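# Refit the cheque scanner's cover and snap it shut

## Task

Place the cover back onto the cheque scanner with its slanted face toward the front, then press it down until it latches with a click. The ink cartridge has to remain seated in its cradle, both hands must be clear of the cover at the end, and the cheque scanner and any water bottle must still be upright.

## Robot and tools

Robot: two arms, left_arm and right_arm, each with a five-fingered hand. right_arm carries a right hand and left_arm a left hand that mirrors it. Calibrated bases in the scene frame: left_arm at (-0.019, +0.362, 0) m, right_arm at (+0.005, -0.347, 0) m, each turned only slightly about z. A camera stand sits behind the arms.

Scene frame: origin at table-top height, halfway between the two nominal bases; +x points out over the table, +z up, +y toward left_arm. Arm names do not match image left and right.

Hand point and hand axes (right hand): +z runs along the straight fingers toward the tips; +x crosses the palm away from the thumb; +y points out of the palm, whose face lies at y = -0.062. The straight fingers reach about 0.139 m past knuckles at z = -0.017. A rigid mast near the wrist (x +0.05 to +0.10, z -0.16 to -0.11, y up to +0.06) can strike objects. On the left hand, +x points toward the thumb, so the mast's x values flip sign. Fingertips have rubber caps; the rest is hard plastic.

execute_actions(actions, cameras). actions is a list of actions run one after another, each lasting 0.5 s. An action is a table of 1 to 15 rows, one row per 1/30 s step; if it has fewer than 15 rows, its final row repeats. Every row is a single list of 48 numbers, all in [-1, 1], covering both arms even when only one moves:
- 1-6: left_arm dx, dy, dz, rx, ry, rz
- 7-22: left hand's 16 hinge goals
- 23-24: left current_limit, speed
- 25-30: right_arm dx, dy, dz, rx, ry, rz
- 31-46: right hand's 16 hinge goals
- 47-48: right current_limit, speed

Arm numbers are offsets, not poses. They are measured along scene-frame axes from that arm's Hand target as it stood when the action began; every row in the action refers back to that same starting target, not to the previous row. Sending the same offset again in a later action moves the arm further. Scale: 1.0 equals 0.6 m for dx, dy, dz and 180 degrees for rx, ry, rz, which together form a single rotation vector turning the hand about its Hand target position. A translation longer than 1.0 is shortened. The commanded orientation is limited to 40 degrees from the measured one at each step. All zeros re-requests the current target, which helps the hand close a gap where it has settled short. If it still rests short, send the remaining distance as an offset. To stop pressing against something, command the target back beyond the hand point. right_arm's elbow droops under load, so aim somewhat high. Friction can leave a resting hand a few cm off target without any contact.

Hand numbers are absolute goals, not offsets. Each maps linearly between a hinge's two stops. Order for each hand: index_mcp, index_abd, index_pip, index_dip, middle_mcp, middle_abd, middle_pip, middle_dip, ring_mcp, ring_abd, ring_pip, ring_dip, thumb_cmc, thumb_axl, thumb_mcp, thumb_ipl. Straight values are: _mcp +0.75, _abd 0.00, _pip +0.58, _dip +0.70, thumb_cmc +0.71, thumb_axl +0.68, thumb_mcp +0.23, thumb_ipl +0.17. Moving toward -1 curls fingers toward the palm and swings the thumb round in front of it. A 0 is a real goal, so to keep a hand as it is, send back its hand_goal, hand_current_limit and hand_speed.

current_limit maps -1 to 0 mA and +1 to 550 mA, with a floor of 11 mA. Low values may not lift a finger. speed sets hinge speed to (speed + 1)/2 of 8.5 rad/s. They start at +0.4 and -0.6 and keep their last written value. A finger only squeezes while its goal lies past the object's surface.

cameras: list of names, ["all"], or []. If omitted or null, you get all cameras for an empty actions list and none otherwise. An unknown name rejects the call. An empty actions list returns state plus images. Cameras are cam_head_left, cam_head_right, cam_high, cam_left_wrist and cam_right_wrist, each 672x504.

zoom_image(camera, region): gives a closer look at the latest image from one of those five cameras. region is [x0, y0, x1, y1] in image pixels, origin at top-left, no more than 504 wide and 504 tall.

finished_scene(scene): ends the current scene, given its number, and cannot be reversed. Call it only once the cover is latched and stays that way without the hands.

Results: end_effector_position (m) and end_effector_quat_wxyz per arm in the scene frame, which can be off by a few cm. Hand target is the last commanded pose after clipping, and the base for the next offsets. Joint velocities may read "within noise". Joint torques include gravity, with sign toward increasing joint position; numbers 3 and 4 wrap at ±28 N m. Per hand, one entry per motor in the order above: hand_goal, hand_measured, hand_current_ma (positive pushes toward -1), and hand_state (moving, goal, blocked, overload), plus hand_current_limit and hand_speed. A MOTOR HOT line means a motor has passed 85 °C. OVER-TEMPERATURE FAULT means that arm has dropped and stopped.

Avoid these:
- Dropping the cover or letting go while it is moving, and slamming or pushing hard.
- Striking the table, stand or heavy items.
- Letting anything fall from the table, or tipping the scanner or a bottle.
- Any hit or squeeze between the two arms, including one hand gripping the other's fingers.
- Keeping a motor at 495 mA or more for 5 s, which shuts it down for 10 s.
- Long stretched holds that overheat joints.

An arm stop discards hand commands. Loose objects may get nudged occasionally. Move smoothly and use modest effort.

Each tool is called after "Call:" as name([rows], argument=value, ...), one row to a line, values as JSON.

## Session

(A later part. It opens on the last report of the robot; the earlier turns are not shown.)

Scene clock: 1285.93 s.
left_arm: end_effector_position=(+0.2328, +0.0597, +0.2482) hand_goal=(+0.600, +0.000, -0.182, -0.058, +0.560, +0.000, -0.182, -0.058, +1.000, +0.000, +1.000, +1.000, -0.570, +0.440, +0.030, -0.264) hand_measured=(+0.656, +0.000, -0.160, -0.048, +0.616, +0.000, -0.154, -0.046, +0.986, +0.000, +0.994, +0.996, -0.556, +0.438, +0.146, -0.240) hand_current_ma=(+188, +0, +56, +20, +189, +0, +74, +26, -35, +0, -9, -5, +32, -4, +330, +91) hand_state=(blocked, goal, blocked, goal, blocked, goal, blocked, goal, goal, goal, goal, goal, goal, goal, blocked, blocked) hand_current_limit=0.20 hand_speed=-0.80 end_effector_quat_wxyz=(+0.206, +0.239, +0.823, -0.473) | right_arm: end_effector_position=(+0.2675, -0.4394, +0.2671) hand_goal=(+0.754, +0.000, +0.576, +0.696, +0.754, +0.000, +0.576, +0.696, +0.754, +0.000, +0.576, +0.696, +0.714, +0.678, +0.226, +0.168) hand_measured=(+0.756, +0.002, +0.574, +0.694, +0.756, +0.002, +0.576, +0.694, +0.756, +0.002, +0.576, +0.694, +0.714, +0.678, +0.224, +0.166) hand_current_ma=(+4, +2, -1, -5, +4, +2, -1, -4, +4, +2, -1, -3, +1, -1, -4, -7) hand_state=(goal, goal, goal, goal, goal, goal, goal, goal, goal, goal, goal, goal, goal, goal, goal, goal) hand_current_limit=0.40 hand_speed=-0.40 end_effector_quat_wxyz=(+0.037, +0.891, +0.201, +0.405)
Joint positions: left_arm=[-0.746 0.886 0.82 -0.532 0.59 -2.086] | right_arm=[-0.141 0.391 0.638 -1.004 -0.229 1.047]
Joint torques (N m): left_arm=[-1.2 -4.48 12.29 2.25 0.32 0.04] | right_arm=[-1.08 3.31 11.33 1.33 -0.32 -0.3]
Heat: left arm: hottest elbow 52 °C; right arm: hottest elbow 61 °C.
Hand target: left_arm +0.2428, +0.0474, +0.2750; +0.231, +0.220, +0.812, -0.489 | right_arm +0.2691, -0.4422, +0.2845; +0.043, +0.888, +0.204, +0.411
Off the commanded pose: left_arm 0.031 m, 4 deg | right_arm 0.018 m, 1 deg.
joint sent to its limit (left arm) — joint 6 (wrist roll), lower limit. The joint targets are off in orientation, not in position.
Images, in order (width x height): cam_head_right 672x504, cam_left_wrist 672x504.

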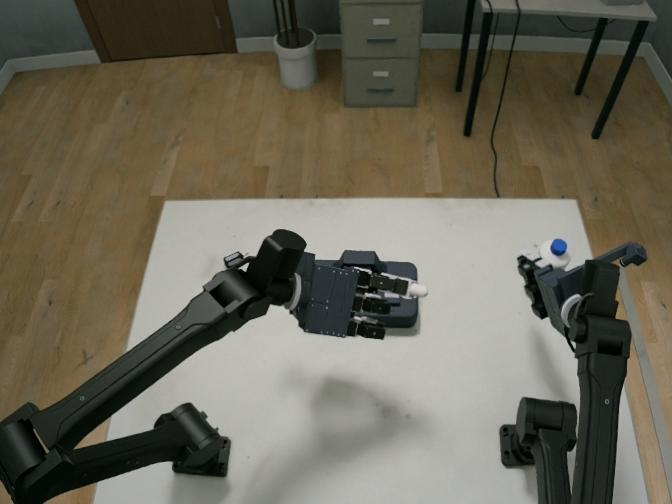

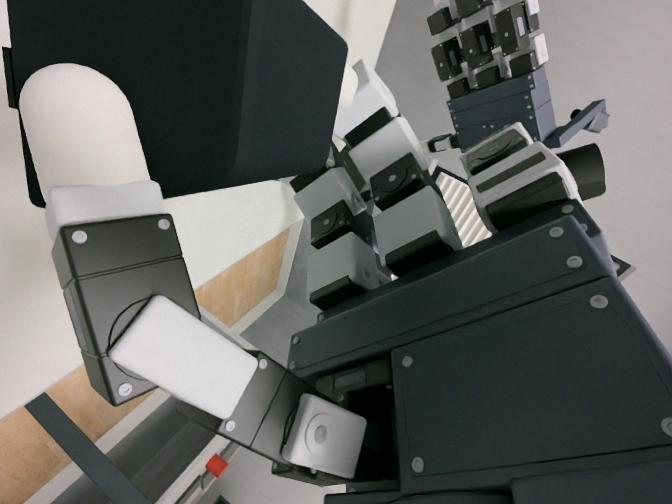

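Call:
execute_actions([
  [[0.113,-0.055,0.0083,-0.0106,-0.0500,0.0472,0.60,0,-0.1825,-0.058,0.56,0,-0.1825,-0.058,1,0,1,1,-0.571,0.44,0.03,-0.265,0.2,-0.8,0,0,0,0,0,0,0.754,0,0.576,0.696,0.754,0,0.576,0.696,0.754,0,0.576,0.696,0.714,0.678,0.226,0.168,0.4,-0.4]],
], cameras=["cam_left_wrist","cam_head_right","cam_high"])

Scene clock: 1289.83 s.
left_arm: end_effector_position=(+0.3012, +0.0287, +0.2519) hand_goal=(+0.600, +0.000, -0.182, -0.058, +0.560, +0.000, -0.182, -0.058, +1.000, +0.000, +1.000, +1.000, -0.570, +0.440, +0.030, -0.264) hand_measured=(+0.656, +0.000, -0.160, -0.048, +0.616, +0.000, -0.154, -0.046, +0.986, +0.000, +0.994, +0.996, -0.554, +0.438, +0.146, -0.240) hand_current_ma=(+188, +0, +57, +21, +187, +0, +74, +26, -35, +0, -9, -5, +37, -4, +330, +91) hand_state=(blocked, goal, blocked, goal, blocked, goal, blocked, goal, goal, goal, goal, goal, goal, goal, blocked, blocked) hand_current_limit=0.20 hand_speed=-0.80 end_effector_quat_wxyz=(+0.314, +0.213, +0.811, -0.445) | right_arm: end_effector_position=(+0.2675, -0.4394, +0.2671) hand_goal=(+0.754, +0.000, +0.576, +0.696, +0.754, +0.000, +0.576, +0.696, +0.754, +0.000, +0.576, +0.696, +0.714, +0.678, +0.226, +0.168) hand_measured=(+0.756, +0.002, +0.574, +0.694, +0.756, +0.002, +0.576, +0.694, +0.756, +0.002, +0.576, +0.694, +0.714, +0.678, +0.224, +0.166) hand_current_ma=(+4, +2, -1, -5, +4, +2, -1, -4, +4, +2, -1, -3, +1, -1, -4, -7) hand_state=(goal, goal, goal, goal, goal, goal, goal, goal, goal, goal, goal, goal, goal, goal, goal, goal) hand_current_limit=0.40 hand_speed=-0.40 end_effector_quat_wxyz=(+0.037, +0.891, +0.201, +0.405)
Joint positions: left_arm=[-0.773 1.019 0.841 -0.278 0.388 -2.088] | right_arm=[-0.141 0.391 0.638 -1.004 -0.229 1.047]
Joint torques (N m): left_arm=[-1.9 -7.06 12.3 2.85 0.01 0.01] | right_arm=[-1.08 3.37 11.33 1.33 -0.32 -0.3]
Heat: left arm: hottest elbow 52 °C; right arm: hottest elbow 61 °C.
Hand target: left_arm +0.3107, +0.0145, +0.2801; +0.333, +0.194, +0.797, -0.466 | right_arm +0.2691, -0.4422, +0.2845; +0.043, +0.888, +0.204, +0.411
Off the commanded pose: left_arm 0.033 m, 4 deg | right_arm 0.018 m, 1 deg.
joint sent to its limit (left arm) — joint 6 (wrist roll), lower limit. The joint targets are off in orientation, not in position.
Images, in order (width x height): cam_head_right 672x504, cam_high 672x504, cam_left_wrist 672x504.

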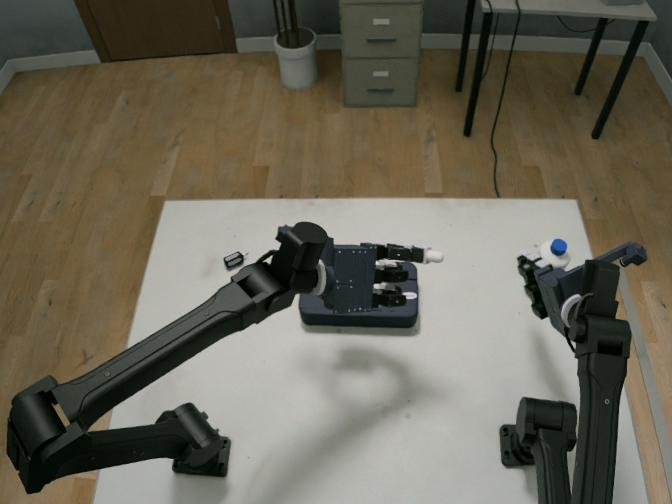

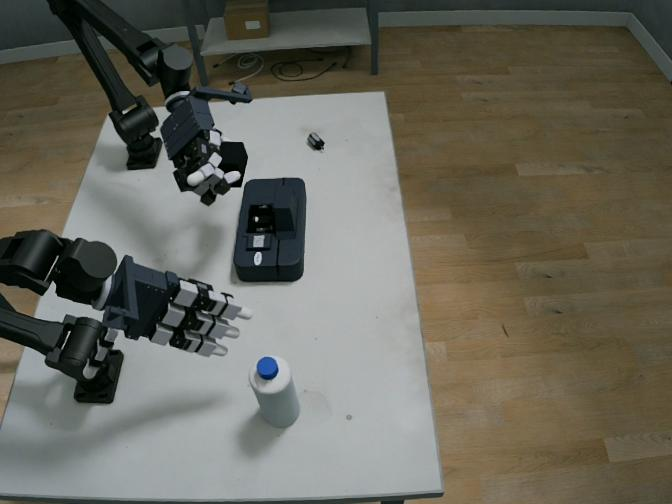

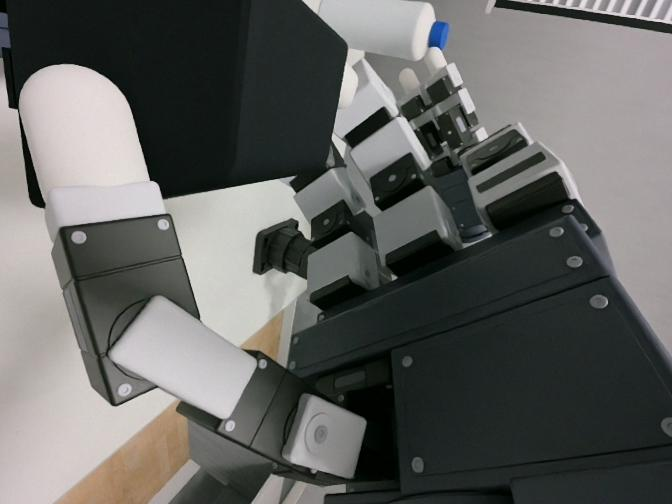

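Call:
execute_actions([
  [[0.01,-0.018,0,-0.019,0.016,0.010,0.60,0,-0.1825,-0.058,0.56,0,-0.1825,-0.058,1,0,1,1,-0.571,0.44,0.03,-0.265,0.2,-0.8,0,0,0,0,0,0,0.754,0,0.576,0.696,0.754,0,0.576,0.696,0.754,0,0.576,0.696,0.714,0.678,0.226,0.168,0.4,-0.4]],
], cameras=["cam_left_wrist","cam_head_right","cam_high"])

Call:
zoom_image(camera="cam_high", region=[150, 90, 330, 290])

Call:
zoom_image(camera="cam_head_right", region=[260, 200, 460, 350])

Scene clock: 1299.87 s.
left_arm: end_effector_position=(+0.3063, +0.0184, +0.2533) hand_goal=(+0.600, +0.000, -0.182, -0.058, +0.560, +0.000, -0.182, -0.058, +1.000, +0.000, +1.000, +1.000, -0.570, +0.440, +0.030, -0.264) hand_measured=(+0.656, +0.000, -0.160, -0.048, +0.616, +0.000, -0.154, -0.046, +0.986, +0.000, +0.994, +0.996, -0.554, +0.438, +0.146, -0.240) hand_current_ma=(+188, +0, +57, +21, +187, +0, +74, +26, -35, +0, -9, -5, +37, -4, +330, +91) hand_state=(blocked, goal, blocked, goal, blocked, goal, blocked, goal, goal, goal, goal, goal, goal, goal, blocked, blocked) hand_current_limit=0.20 hand_speed=-0.80 end_effector_quat_wxyz=(+0.311, +0.218, +0.806, -0.453) | right_arm: end_effector_position=(+0.2675, -0.4394, +0.2671) hand_goal=(+0.754, +0.000, +0.576, +0.696, +0.754, +0.000, +0.576, +0.696, +0.754, +0.000, +0.576, +0.696, +0.714, +0.678, +0.226, +0.168) hand_measured=(+0.756, +0.002, +0.574, +0.694, +0.756, +0.002, +0.576, +0.694, +0.756, +0.002, +0.576, +0.694, +0.714, +0.678, +0.224, +0.166) hand_current_ma=(+4, +2, -1, -5, +4, +2, -1, -4, +4, +2, -1, -3, +1, -1, -4, -7) hand_state=(goal, goal, goal, goal, goal, goal, goal, goal, goal, goal, goal, goal, goal, goal, goal, goal) hand_current_limit=0.40 hand_speed=-0.40 end_effector_quat_wxyz=(+0.037, +0.891, +0.201, +0.405)
Joint positions: left_arm=[-0.773 1.047 0.857 -0.255 0.407 -2.088] | right_arm=[-0.141 0.391 0.638 -1.004 -0.229 1.047]
Joint torques (N m): left_arm=[-1.2 -7.53 12.34 2.62 0.29 0.04] | right_arm=[-1.03 3.37 11.33 1.35 -0.32 -0.3]
Heat: left arm: hottest elbow 54 °C; right arm: hottest elbow 61 °C.
Hand target: left_arm +0.3167, +0.0036, +0.2800; +0.325, +0.159, +0.794, -0.489 | right_arm +0.2691, -0.4422, +0.2845; +0.043, +0.888, +0.204, +0.411
Off the commanded pose: left_arm 0.032 m, 8 deg | right_arm 0.018 m, 1 deg.
joint sent to its limit (left arm) — joint 6 (wrist roll), lower limit. The joint targets are off in orientation, not in position.
Images, in order (width x height): cam_head_right 672x504, cam_high 672x504, cam_left_wrist 672x504.

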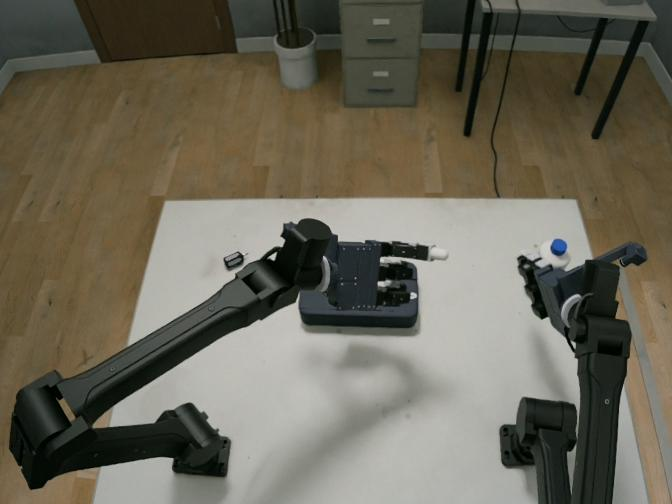

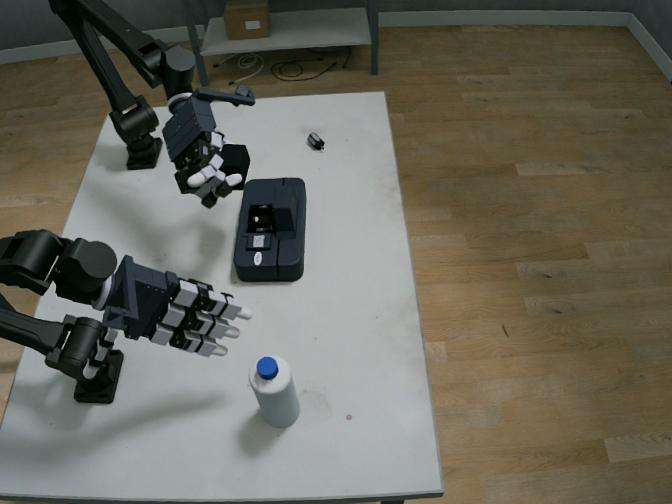

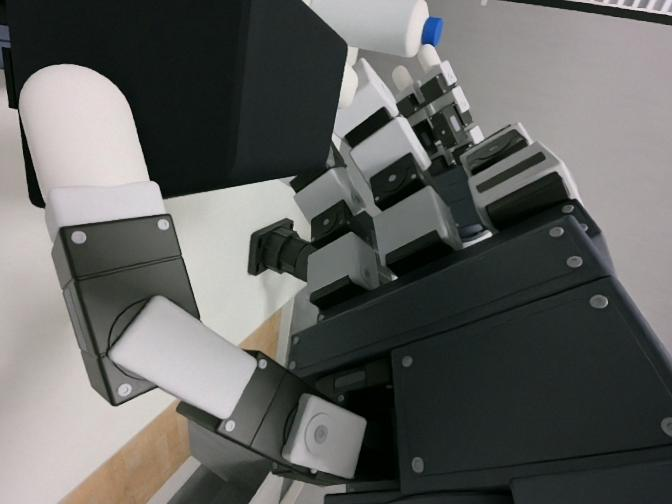

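Scaled by 2.520 from the camera's 672x504 image, which has a finer 960x720 frame.

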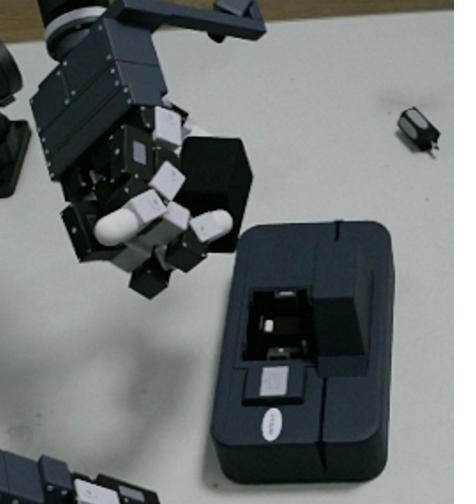

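Scaled by 2.520 from the camera's 672x504 image, which has a finer 960x720 frame.

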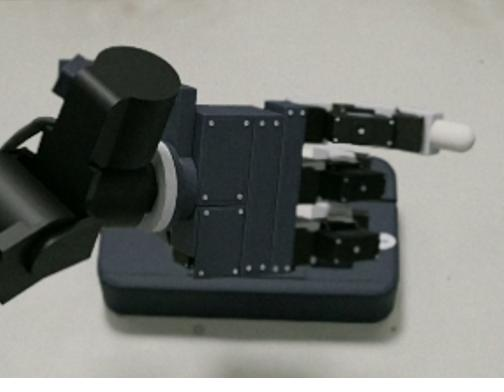

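Call:
execute_actions([
  [[0.07,0,0,0.0204,0.0041,-0.0103,0.60,0,-0.1825,-0.058,0.56,0,-0.1825,-0.058,1,0,1,1,-0.571,0.44,0.03,-0.265,0.2,-0.8,0,0,0,0,0,0,0.754,0,0.576,0.696,0.754,0,0.576,0.696,0.754,0,0.576,0.696,0.714,0.678,0.226,0.168,0.4,-0.4]],
], cameras=["cam_high","cam_head_right"])

Call:
zoom_image(camera="cam_high", region=[170, 110, 330, 290])

Call:
zoom_image(camera="cam_head_right", region=[260, 200, 460, 350])

Scene clock: 1324.33 s.
left_arm: end_effector_position=(+0.3494, +0.0134, +0.2591) hand_goal=(+0.600, +0.000, -0.182, -0.058, +0.560, +0.000, -0.182, -0.058, +1.000, +0.000, +1.000, +1.000, -0.570, +0.440, +0.030, -0.264) hand_measured=(+0.656, +0.000, -0.160, -0.048, +0.616, +0.000, -0.154, -0.046, +0.986, +0.000, +0.994, +0.996, -0.554, +0.438, +0.146, -0.240) hand_current_ma=(+188, +0, +58, +21, +186, +0, +74, +26, -34, +1, -9, -5, +39, -4, +330, +91) hand_state=(blocked, goal, blocked, goal, blocked, goal, blocked, goal, goal, goal, goal, goal, goal, goal, blocked, blocked) hand_current_limit=0.20 hand_speed=-0.80 end_effector_quat_wxyz=(+0.298, +0.201, +0.816, -0.454) | right_arm: end_effector_position=(+0.2675, -0.4394, +0.2671) hand_goal=(+0.754, +0.000, +0.576, +0.696, +0.754, +0.000, +0.576, +0.696, +0.754, +0.000, +0.576, +0.696, +0.714, +0.678, +0.226, +0.168) hand_measured=(+0.756, +0.002, +0.574, +0.694, +0.756, +0.002, +0.576, +0.694, +0.756, +0.002, +0.576, +0.694, +0.714, +0.678, +0.224, +0.166) hand_current_ma=(+4, +2, -1, -5, +4, +2, -1, -4, +4, +2, -1, -3, +1, -1, -4, -7) hand_state=(goal, goal, goal, goal, goal, goal, goal, goal, goal, goal, goal, goal, goal, goal, goal, goal) hand_current_limit=0.40 hand_speed=-0.40 end_effector_quat_wxyz=(+0.037, +0.891, +0.201, +0.405)
Joint positions: left_arm=[-0.697 1.157 0.967 -0.29 0.47 -2.089] | right_arm=[-0.141 0.391 0.638 -1.004 -0.229 1.047]
Joint torques (N m): left_arm=[-1.03 -9.52 12.56 1.62 0.32 0.09] | right_arm=[-1.08 3.31 11.34 1.33 -0.32 -0.29]
Heat: left arm: hottest elbow 54 °C; right arm: hottest elbow 61 °C.
Hand target: left_arm +0.3587, +0.0036, +0.2801; +0.307, +0.179, +0.808, -0.469 | right_arm +0.2691, -0.4422, +0.2845; +0.043, +0.888, +0.204, +0.411
Off the commanded pose: left_arm 0.025 m, 3 deg | right_arm 0.018 m, 1 deg.
joint sent to its limit (left arm) — joint 6 (wrist roll), lower limit. The joint targets are off in orientation, not in position.
Images, in order (width x height): cam_head_right 672x504, cam_high 672x504.

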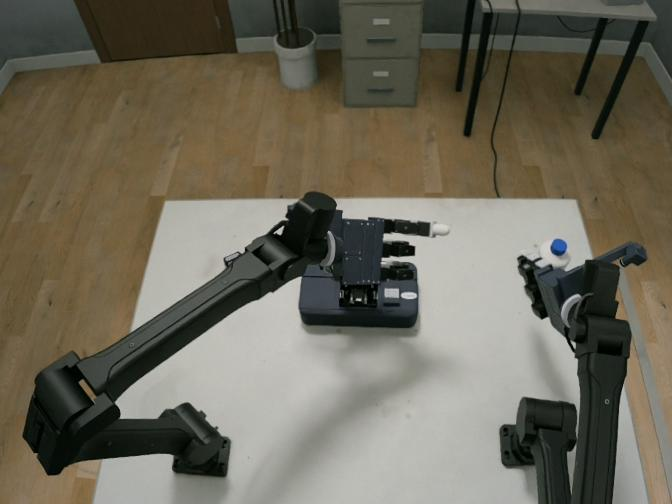

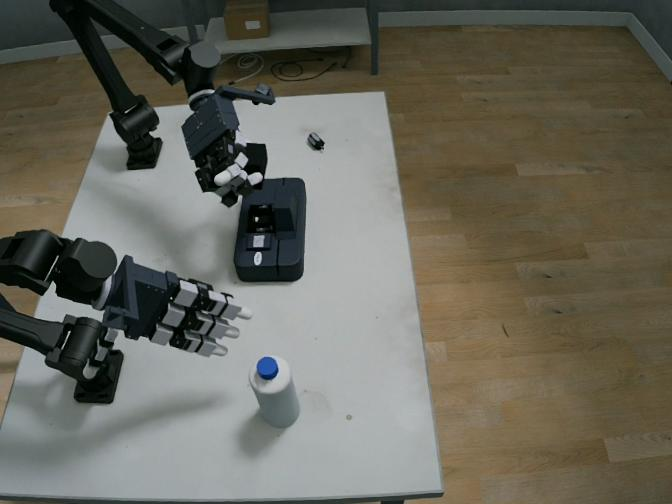

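Scaled by 2.800 from the camera's 672x504 image, which has a finer 960x720 frame.

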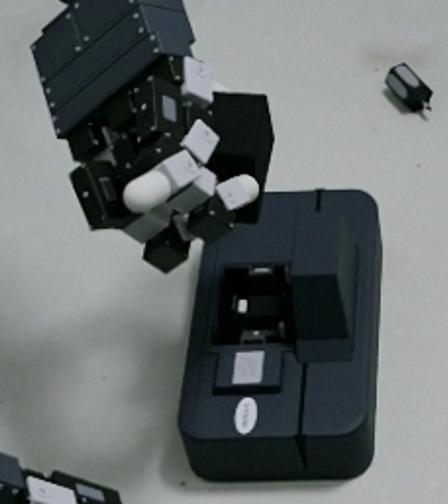

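Scaled by 2.520 from the camera's 672x504 image, which has a finer 960x720 frame.

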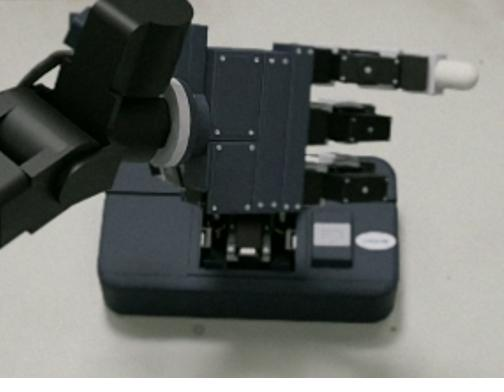

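Call:
execute_actions([
  [[-0.006,0.008,-0.1,-0.0156,0.0026,0.010,0.60,0,-0.1825,-0.058,0.56,0,-0.1825,-0.058,1,0,1,1,-0.571,0.44,0.03,-0.265,0.2,-0.8,0,0,0,0,0,0,0.754,0,0.576,0.696,0.754,0,0.576,0.696,0.754,0,0.576,0.696,0.714,0.678,0.226,0.168,0.4,-0.4]],
], cameras=["cam_high","cam_left_wrist"])

Call:
zoom_image(camera="cam_high", region=[170, 110, 330, 290])

Scene clock: 1334.17 s.
left_arm: end_effector_position=(+0.3502, +0.0114, +0.2162) hand_goal=(+0.600, +0.000, -0.182, -0.058, +0.560, +0.000, -0.182, -0.058, +1.000, +0.000, +1.000, +1.000, -0.570, +0.440, +0.030, -0.264) hand_measured=(+0.656, +0.000, -0.160, -0.048, +0.614, +0.000, -0.154, -0.046, +0.986, +0.000, +0.994, +0.996, -0.554, +0.438, +0.146, -0.240) hand_current_ma=(+188, +0, +58, +21, +186, +0, +74, +26, -34, +1, -9, -5, +39, -4, +330, +91) hand_state=(blocked, goal, blocked, goal, blocked, goal, blocked, goal, goal, goal, goal, goal, goal, goal, blocked, blocked) hand_current_limit=0.20 hand_speed=-0.80 end_effector_quat_wxyz=(+0.309, +0.205, +0.806, -0.462) | right_arm: end_effector_position=(+0.2675, -0.4394, +0.2671) hand_goal=(+0.754, +0.000, +0.576, +0.696, +0.754, +0.000, +0.576, +0.696, +0.754, +0.000, +0.576, +0.696, +0.714, +0.678, +0.226, +0.168) hand_measured=(+0.756, +0.002, +0.574, +0.694, +0.756, +0.002, +0.576, +0.694, +0.756, +0.002, +0.576, +0.694, +0.714, +0.678, +0.224, +0.166) hand_current_ma=(+4, +2, -1, -5, +4, +2, -1, -4, +4, +2, -1, -3, +1, -1, -4, -7) hand_state=(goal, goal, goal, goal, goal, goal, goal, goal, goal, goal, goal, goal, goal, goal, goal, goal) hand_current_limit=0.40 hand_speed=-0.40 end_effector_quat_wxyz=(+0.037, +0.891, +0.201, +0.405)
Joint positions: left_arm=[-0.697 1.184 0.852 -0.113 0.475 -2.089] | right_arm=[-0.141 0.391 0.638 -1.004 -0.229 1.047]
Joint torques (N m): left_arm=[-0.5 -10.11 8.95 2.76 0.31 0.08] | right_arm=[-1.08 3.31 11.33 1.32 -0.32 -0.3]
Heat: left arm: hottest elbow 53 °C; right arm: hottest elbow 61 °C.
Hand target: left_arm +0.3551, +0.0084, +0.2202; +0.316, +0.157, +0.800, -0.485 | right_arm +0.2691, -0.4422, +0.2845; +0.043, +0.888, +0.204, +0.411
Off the commanded pose: left_arm 0.007 m, 6 deg | right_arm 0.018 m, 1 deg.
joint sent to its limit (left arm) — joint 6 (wrist roll), lower limit. The joint targets are off in orientation, not in position.
Images, in order (width x height): cam_high 672x504, cam_left_wrist 672x504.

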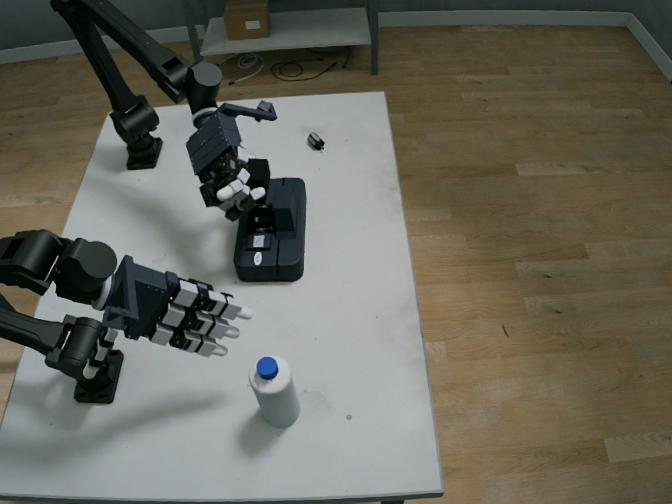

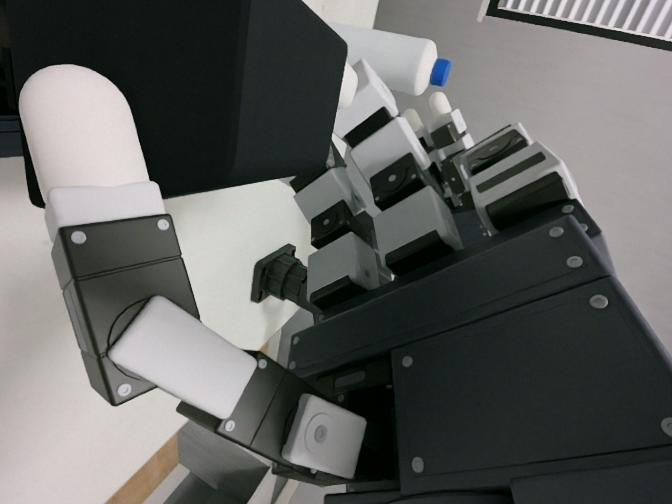

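Scaled by 2.800 from the camera's 672x504 image, which has a finer 960x720 frame.

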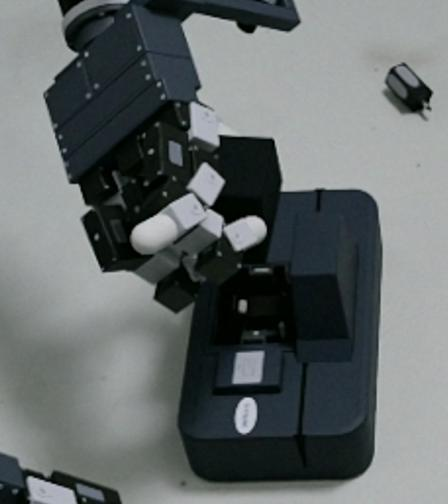

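Call:
execute_actions([
  [[-0.010,0.012,-0.1,0,0,0,0.60,0,-0.1825,-0.058,0.56,0,-0.1825,-0.058,1,0,1,1,-0.571,0.44,0.03,-0.265,0.2,-0.8,0,0,0,0,0,0,0.754,0,0.576,0.696,0.754,0,0.576,0.696,0.754,0,0.576,0.696,0.714,0.678,0.226,0.168,0.4,-0.4]],
], cameras=["cam_high","cam_left_wrist","cam_head_right"])

Call:
zoom_image(camera="cam_high", region=[170, 110, 330, 290])

Call:
zoom_image(camera="cam_head_right", region=[290, 230, 430, 350])

Scene clock: 1341.03 s.
left_arm: end_effector_position=(+0.3422, +0.0176, +0.1539) hand_goal=(+0.600, +0.000, -0.182, -0.058, +0.560, +0.000, -0.182, -0.058, +1.000, +0.000, +1.000, +1.000, -0.570, +0.440, +0.030, -0.264) hand_measured=(+0.656, +0.000, -0.160, -0.048, +0.614, +0.000, -0.154, -0.046, +0.986, +0.000, +0.994, +0.996, -0.554, +0.438, +0.146, -0.240) hand_current_ma=(+188, +0, +58, +21, +186, +0, +74, +26, -34, +1, -9, -5, +39, -4, +330, +91) hand_state=(blocked, goal, blocked, goal, blocked, goal, blocked, goal, goal, goal, goal, goal, goal, goal, blocked, blocked) hand_current_limit=0.20 hand_speed=-0.80 end_effector_quat_wxyz=(+0.306, +0.205, +0.807, -0.462) | right_arm: end_effector_position=(+0.2675, -0.4394, +0.2671) hand_goal=(+0.754, +0.000, +0.576, +0.696, +0.754, +0.000, +0.576, +0.696, +0.754, +0.000, +0.576, +0.696, +0.714, +0.678, +0.226, +0.168) hand_measured=(+0.756, +0.002, +0.574, +0.694, +0.756, +0.002, +0.576, +0.694, +0.756, +0.002, +0.576, +0.694, +0.714, +0.678, +0.224, +0.166) hand_current_ma=(+4, +2, -1, -5, +4, +2, -1, -4, +4, +2, -1, -3, +1, -1, -4, -7) hand_state=(goal, goal, goal, goal, goal, goal, goal, goal, goal, goal, goal, goal, goal, goal, goal, goal) hand_current_limit=0.40 hand_speed=-0.40 end_effector_quat_wxyz=(+0.037, +0.891, +0.201, +0.405)
Joint positions: left_arm=[-0.696 1.237 0.719 0.069 0.48 -2.089] | right_arm=[-0.141 0.391 0.638 -1.004 -0.229 1.047]
Joint torques (N m): left_arm=[-0.26 -10.11 8.29 2.39 0.34 0.11] | right_arm=[-1.03 3.31 11.33 1.35 -0.32 -0.3]
Heat: left arm: hottest elbow 52 °C; right arm: hottest elbow 61 °C.
Hand target: left_arm +0.3490, +0.0156, +0.1600; +0.315, +0.157, +0.801, -0.485 | right_arm +0.2691, -0.4422, +0.2845; +0.043, +0.888, +0.204, +0.411
Off the commanded pose: left_arm 0.010 m, 6 deg | right_arm 0.018 m, 1 deg.
joint sent to its limit (left arm) — joint 6 (wrist roll), lower limit. The joint targets are off in orientation, not in position.
Images, in order (width x height): cam_head_right 672x504, cam_high 672x504, cam_left_wrist 672x504.

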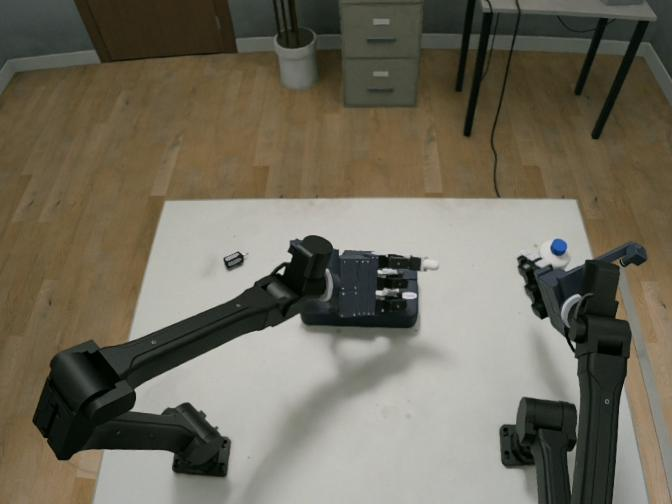

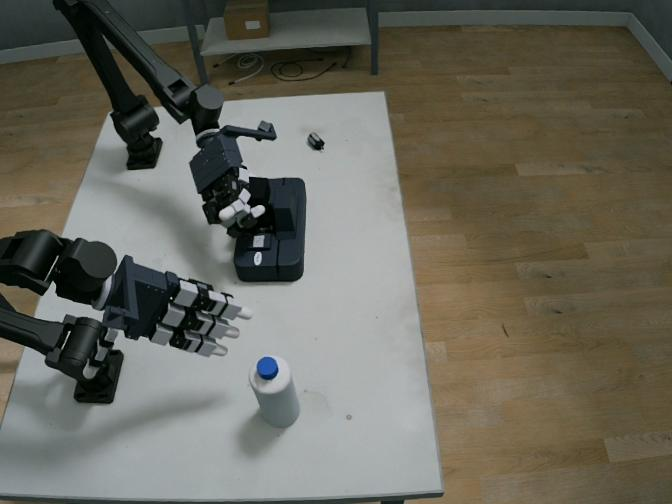

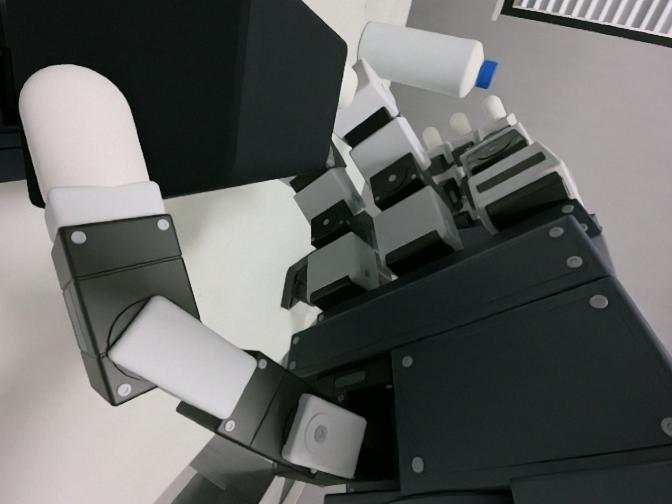

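Scaled by 2.800 from the camera's 672x504 image, which has a finer 960x720 frame.

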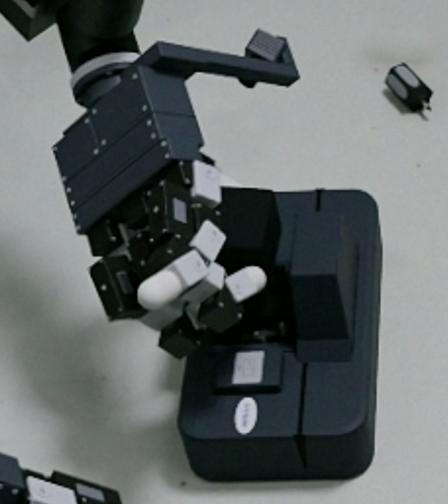

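Scaled by 3.600 from the camera's 672x504 image, which has a finer 960x720 frame.

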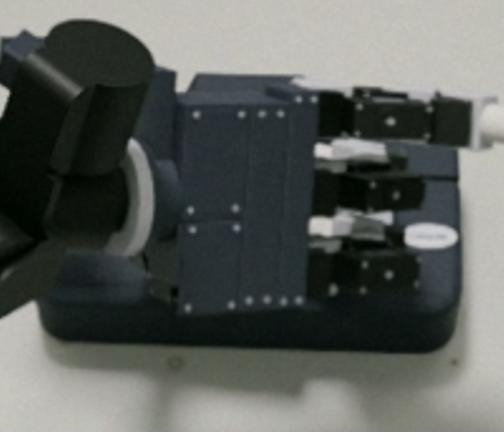

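Call:
zoom_image(camera="cam_high", region=[225, 165, 315, 235])

Call:
zoom_image(camera="cam_high", region=[225, 170, 315, 290])

Scaled by 5.600 from the camera's 672x504 image, which has a finer 960x720 frame.

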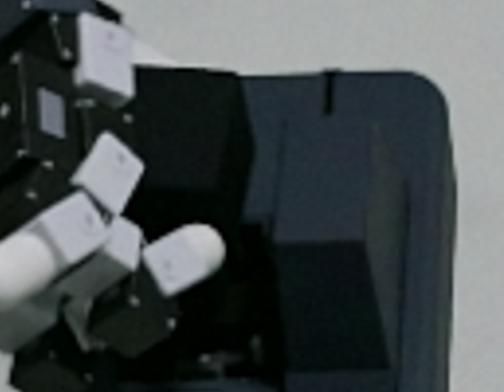

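Scaled by 4.200 from the camera's 672x504 image, which has a finer 960x720 frame.

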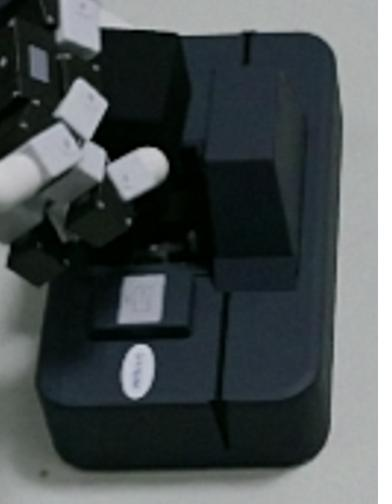

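Call:
zoom_image(camera="cam_high", region=[245, 170, 305, 225])

Scaled by 8.400 from the camera's 672x504 image, which has a finer 960x720 frame.

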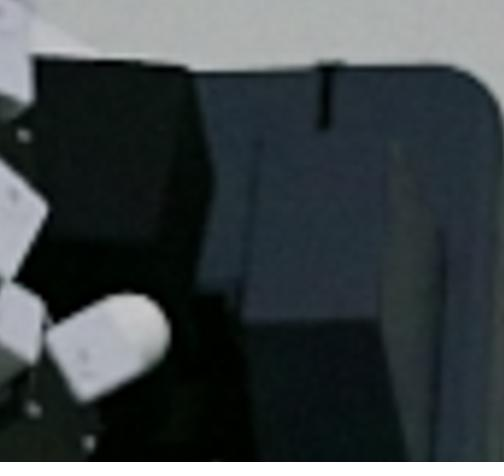

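Call:
execute_actions([
  [[0.028,0.008,0,0,-0.003,0.014,0.60,0,-0.1825,-0.058,0.56,0,-0.1825,-0.058,1,0,1,1,-0.571,0.44,0.03,-0.265,0.2,-0.8,0,0,0,0,0,0,0.754,0,0.576,0.696,0.754,0,0.576,0.696,0.754,0,0.576,0.696,0.714,0.678,0.226,0.168,0.4,-0.4]],
], cameras=["cam_high","cam_left_wrist","cam_head_right"])

Call:
zoom_image(camera="cam_high", region=[245, 170, 305, 225])

Scene clock: 1403.50 s.
left_arm: end_effector_position=(+0.3556, +0.0264, +0.1523) hand_goal=(+0.600, +0.000, -0.182, -0.058, +0.560, +0.000, -0.182, -0.058, +1.000, +0.000, +1.000, +1.000, -0.570, +0.440, +0.030, -0.264) hand_measured=(+0.656, +0.000, -0.160, -0.048, +0.614, +0.000, -0.154, -0.046, +0.986, +0.000, +0.994, +0.996, -0.554, +0.438, +0.146, -0.240) hand_current_ma=(+188, +0, +58, +21, +186, +0, +74, +26, -34, +1, -9, -5, +39, -4, +330, +91) hand_state=(blocked, goal, blocked, goal, blocked, goal, blocked, goal, goal, goal, goal, goal, goal, goal, blocked, blocked) hand_current_limit=0.20 hand_speed=-0.80 end_effector_quat_wxyz=(+0.321, +0.191, +0.809, -0.454) | right_arm: end_effector_position=(+0.2675, -0.4394, +0.2671) hand_goal=(+0.754, +0.000, +0.576, +0.696, +0.754, +0.000, +0.576, +0.696, +0.754, +0.000, +0.576, +0.696, +0.714, +0.678, +0.226, +0.168) hand_measured=(+0.756, +0.002, +0.574, +0.694, +0.756, +0.002, +0.576, +0.694, +0.756, +0.002, +0.576, +0.694, +0.714, +0.678, +0.224, +0.166) hand_current_ma=(+4, +2, -1, -5, +4, +2, -1, -4, +4, +2, -1, -3, +1, -1, -4, -7) hand_state=(goal, goal, goal, goal, goal, goal, goal, goal, goal, goal, goal, goal, goal, goal, goal, goal) hand_current_limit=0.40 hand_speed=-0.40 end_effector_quat_wxyz=(+0.037, +0.891, +0.201, +0.405)
Joint positions: left_arm=[-0.673 1.249 0.719 0.089 0.459 -2.089] | right_arm=[-0.141 0.391 0.638 -1.004 -0.229 1.047]
Joint torques (N m): left_arm=[0.38 -9.11 9.36 2.62 0.09 0.08] | right_arm=[-1.03 3.31 11.32 1.33 -0.32 -0.3]
Heat: left arm: hottest elbow 49 °C; right arm: hottest elbow 61 °C.
Hand target: left_arm +0.3659, +0.0205, +0.1600; +0.330, +0.142, +0.802, -0.477 | right_arm +0.2691, -0.4422, +0.2845; +0.043, +0.888, +0.204, +0.411
Off the commanded pose: left_arm 0.014 m, 6 deg | right_arm 0.018 m, 1 deg.
joint sent to its limit (left arm) — joint 6 (wrist roll), lower limit. The joint targets are off in orientation, not in position.
Images, in order (width x height): cam_head_right 672x504, cam_high 672x504, cam_left_wrist 672x504.

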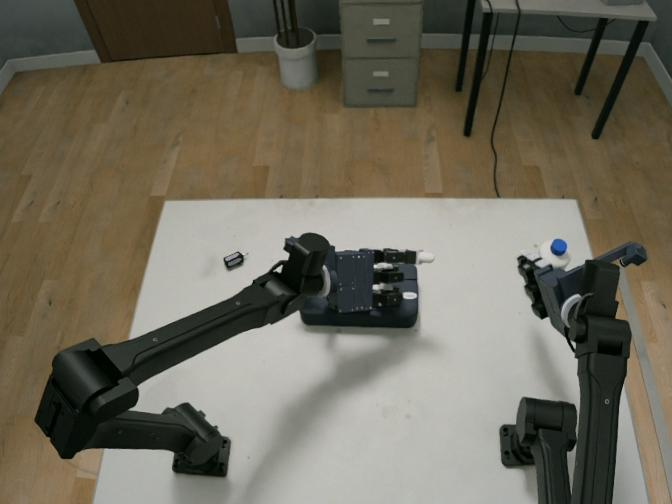

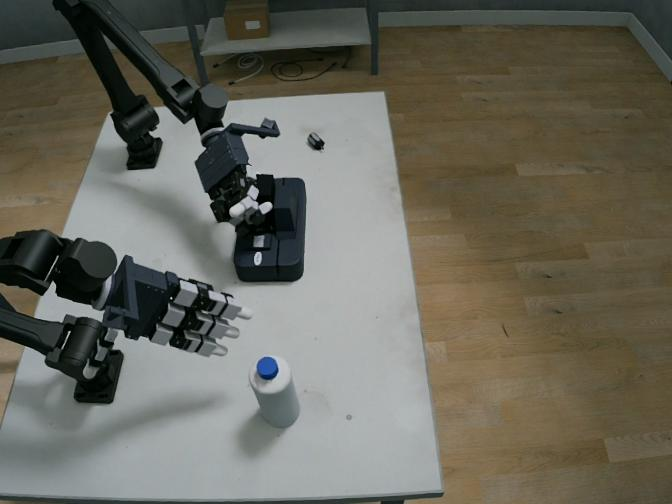

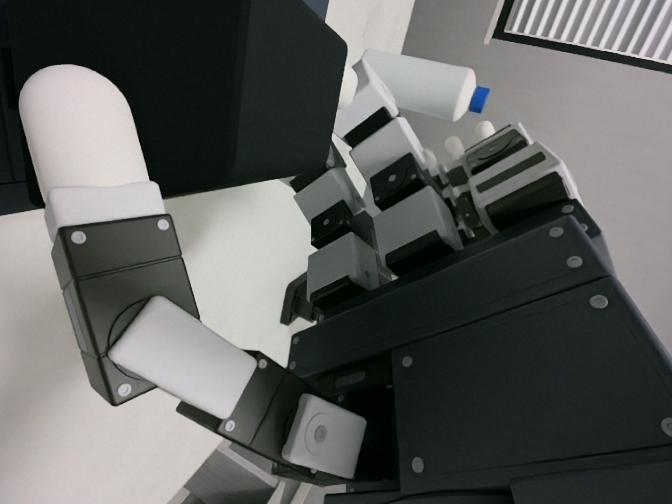

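Scaled by 8.400 from the camera's 672x504 image, which has a finer 960x720 frame.

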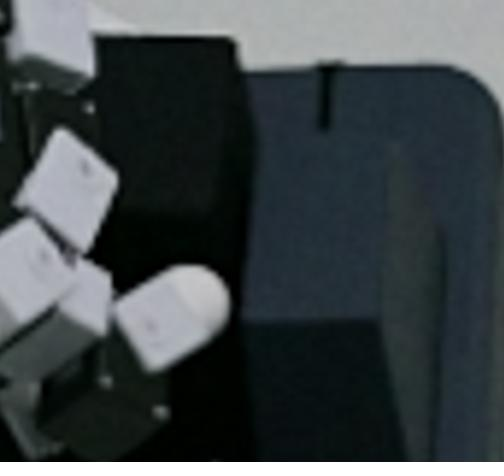

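Call:
execute_actions([
  [[0.005,-0.016,-0.03,-0.004,0.008,-0.003,0.60,0,-0.1825,-0.058,0.56,0,-0.1825,-0.058,1,0,1,1,-0.571,0.44,0.03,-0.265,0.2,-0.8,0,0,0,0,0,0,0.754,0,0.576,0.696,0.754,0,0.576,0.696,0.754,0,0.576,0.696,0.714,0.678,0.226,0.168,0.4,-0.4]],
], cameras=["cam_high","cam_left_wrist","cam_head_right"])

Call:
zoom_image(camera="cam_high", region=[245, 170, 305, 225])

Scene clock: 1410.80 s.
left_arm: end_effector_position=(+0.3589, +0.0195, +0.1323) hand_goal=(+0.600, +0.000, -0.182, -0.058, +0.560, +0.000, -0.182, -0.058, +1.000, +0.000, +1.000, +1.000, -0.570, +0.440, +0.030, -0.264) hand_measured=(+0.654, +0.000, -0.158, -0.046, +0.614, +0.000, -0.156, -0.050, +0.986, +0.000, +0.994, +0.996, -0.546, +0.438, +0.146, -0.238) hand_current_ma=(+183, +0, +62, +26, +183, +0, +66, +15, -34, +1, -9, -5, +61, -3, +330, +98) hand_state=(blocked, goal, blocked, goal, blocked, goal, blocked, goal, goal, goal, goal, goal, blocked, goal, blocked, blocked) hand_current_limit=0.20 hand_speed=-0.80 end_effector_quat_wxyz=(+0.308, +0.194, +0.812, -0.456) | right_arm: end_effector_position=(+0.2675, -0.4394, +0.2671) hand_goal=(+0.754, +0.000, +0.576, +0.696, +0.754, +0.000, +0.576, +0.696, +0.754, +0.000, +0.576, +0.696, +0.714, +0.678, +0.226, +0.168) hand_measured=(+0.756, +0.002, +0.574, +0.694, +0.756, +0.002, +0.576, +0.694, +0.756, +0.002, +0.576, +0.694, +0.714, +0.678, +0.224, +0.166) hand_current_ma=(+4, +2, -1, -5, +4, +2, -1, -4, +4, +2, -1, -3, +1, -1, -4, -7) hand_state=(goal, goal, goal, goal, goal, goal, goal, goal, goal, goal, goal, goal, goal, goal, goal, goal) hand_current_limit=0.40 hand_speed=-0.40 end_effector_quat_wxyz=(+0.037, +0.891, +0.201, +0.405)
Joint positions: left_arm=[-0.673 1.307 0.719 0.129 0.477 -2.089] | right_arm=[-0.141 0.391 0.638 -1.004 -0.229 1.047]
Joint torques (N m): left_arm=[-0.62 -9.76 9.28 2.56 0.37 0.1] | right_arm=[-1.08 3.37 11.33 1.35 -0.32 -0.3]
Heat: left arm: hottest elbow 50 °C; right arm: hottest elbow 61 °C.
Hand target: left_arm +0.3689, +0.0108, +0.1420; +0.318, +0.137, +0.803, -0.485 | right_arm +0.2691, -0.4422, +0.2845; +0.043, +0.888, +0.204, +0.411
Off the commanded pose: left_arm 0.016 m, 7 deg | right_arm 0.018 m, 1 deg.
joint sent to its limit (left arm) — joint 6 (wrist roll), lower limit. The joint targets are off in orientation, not in position.
Images, in order (width x height): cam_head_right 672x504, cam_high 672x504, cam_left_wrist 672x504.

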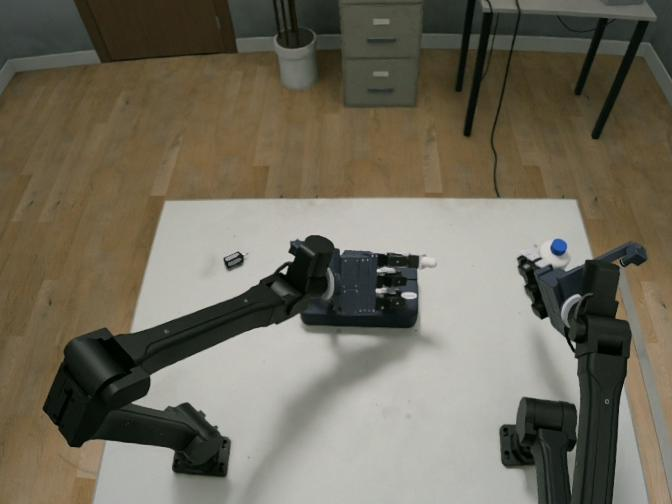

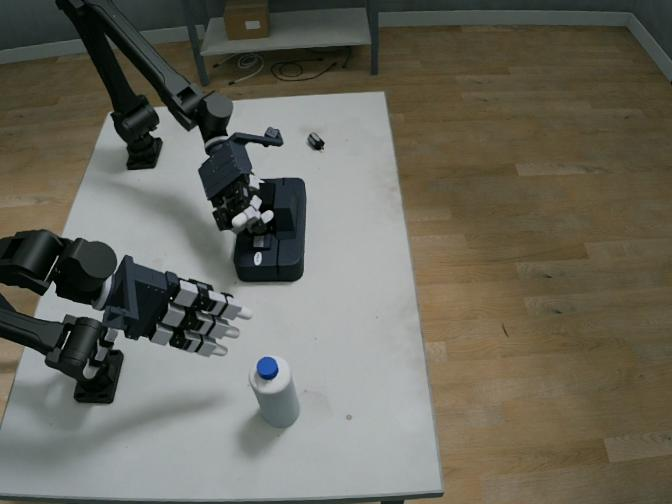

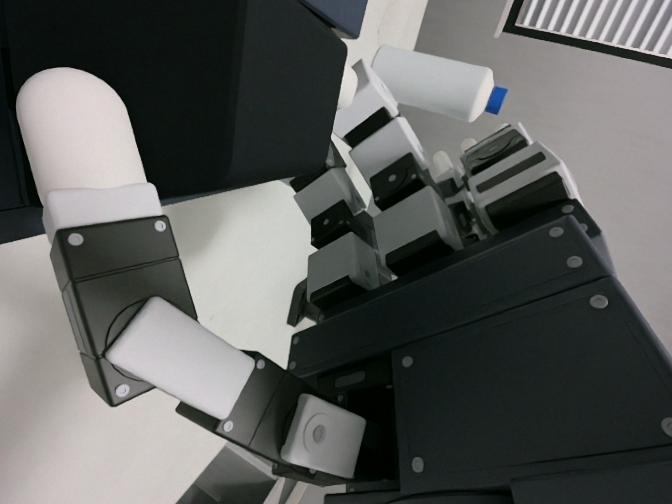

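Scaled by 8.400 from the camera's 672x504 image, which has a finer 960x720 frame.

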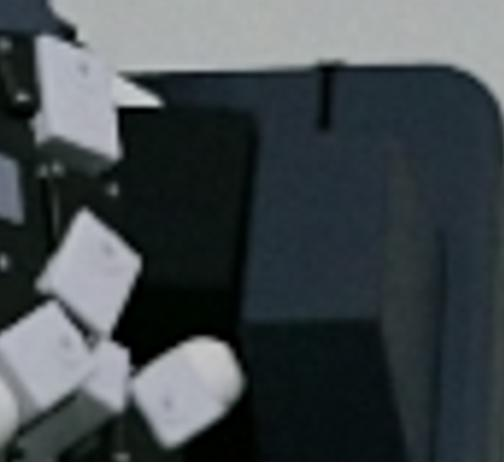

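Call:
zoom_image(camera="cam_left_wrist", region=[0, 0, 160, 260])

Call:
zoom_image(camera="cam_left_wrist", region=[0, 0, 400, 240])

Call:
zoom_image(camera="cam_high", region=[225, 200, 295, 260])

Scaled by 1.938 from the camera's 672x504 image, which has a finer 960x720 frame.

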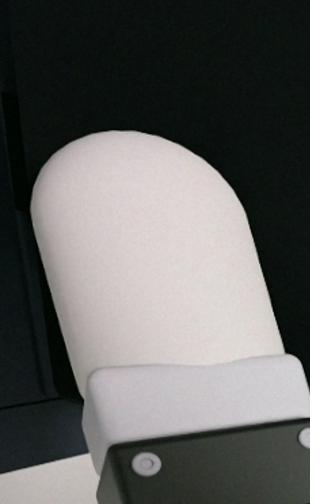

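Scaled by 1.260 from the camera's 672x504 image, which has a finer 960x720 frame.

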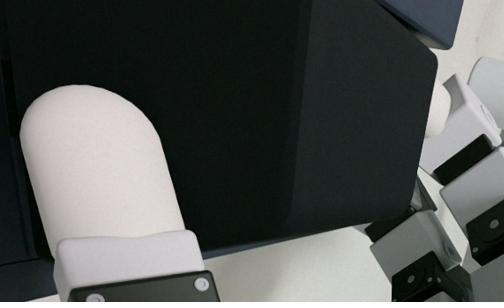

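Scaled by 7.200 from the camera's 672x504 image, which has a finer 960x720 frame.

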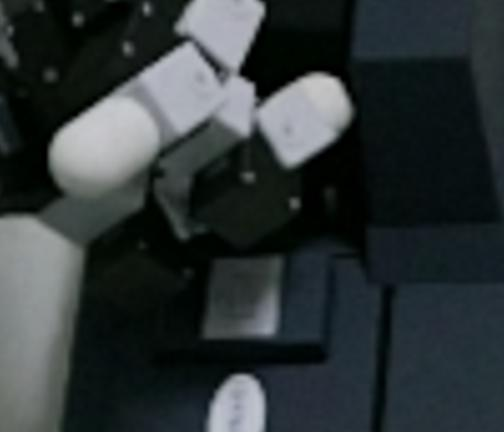

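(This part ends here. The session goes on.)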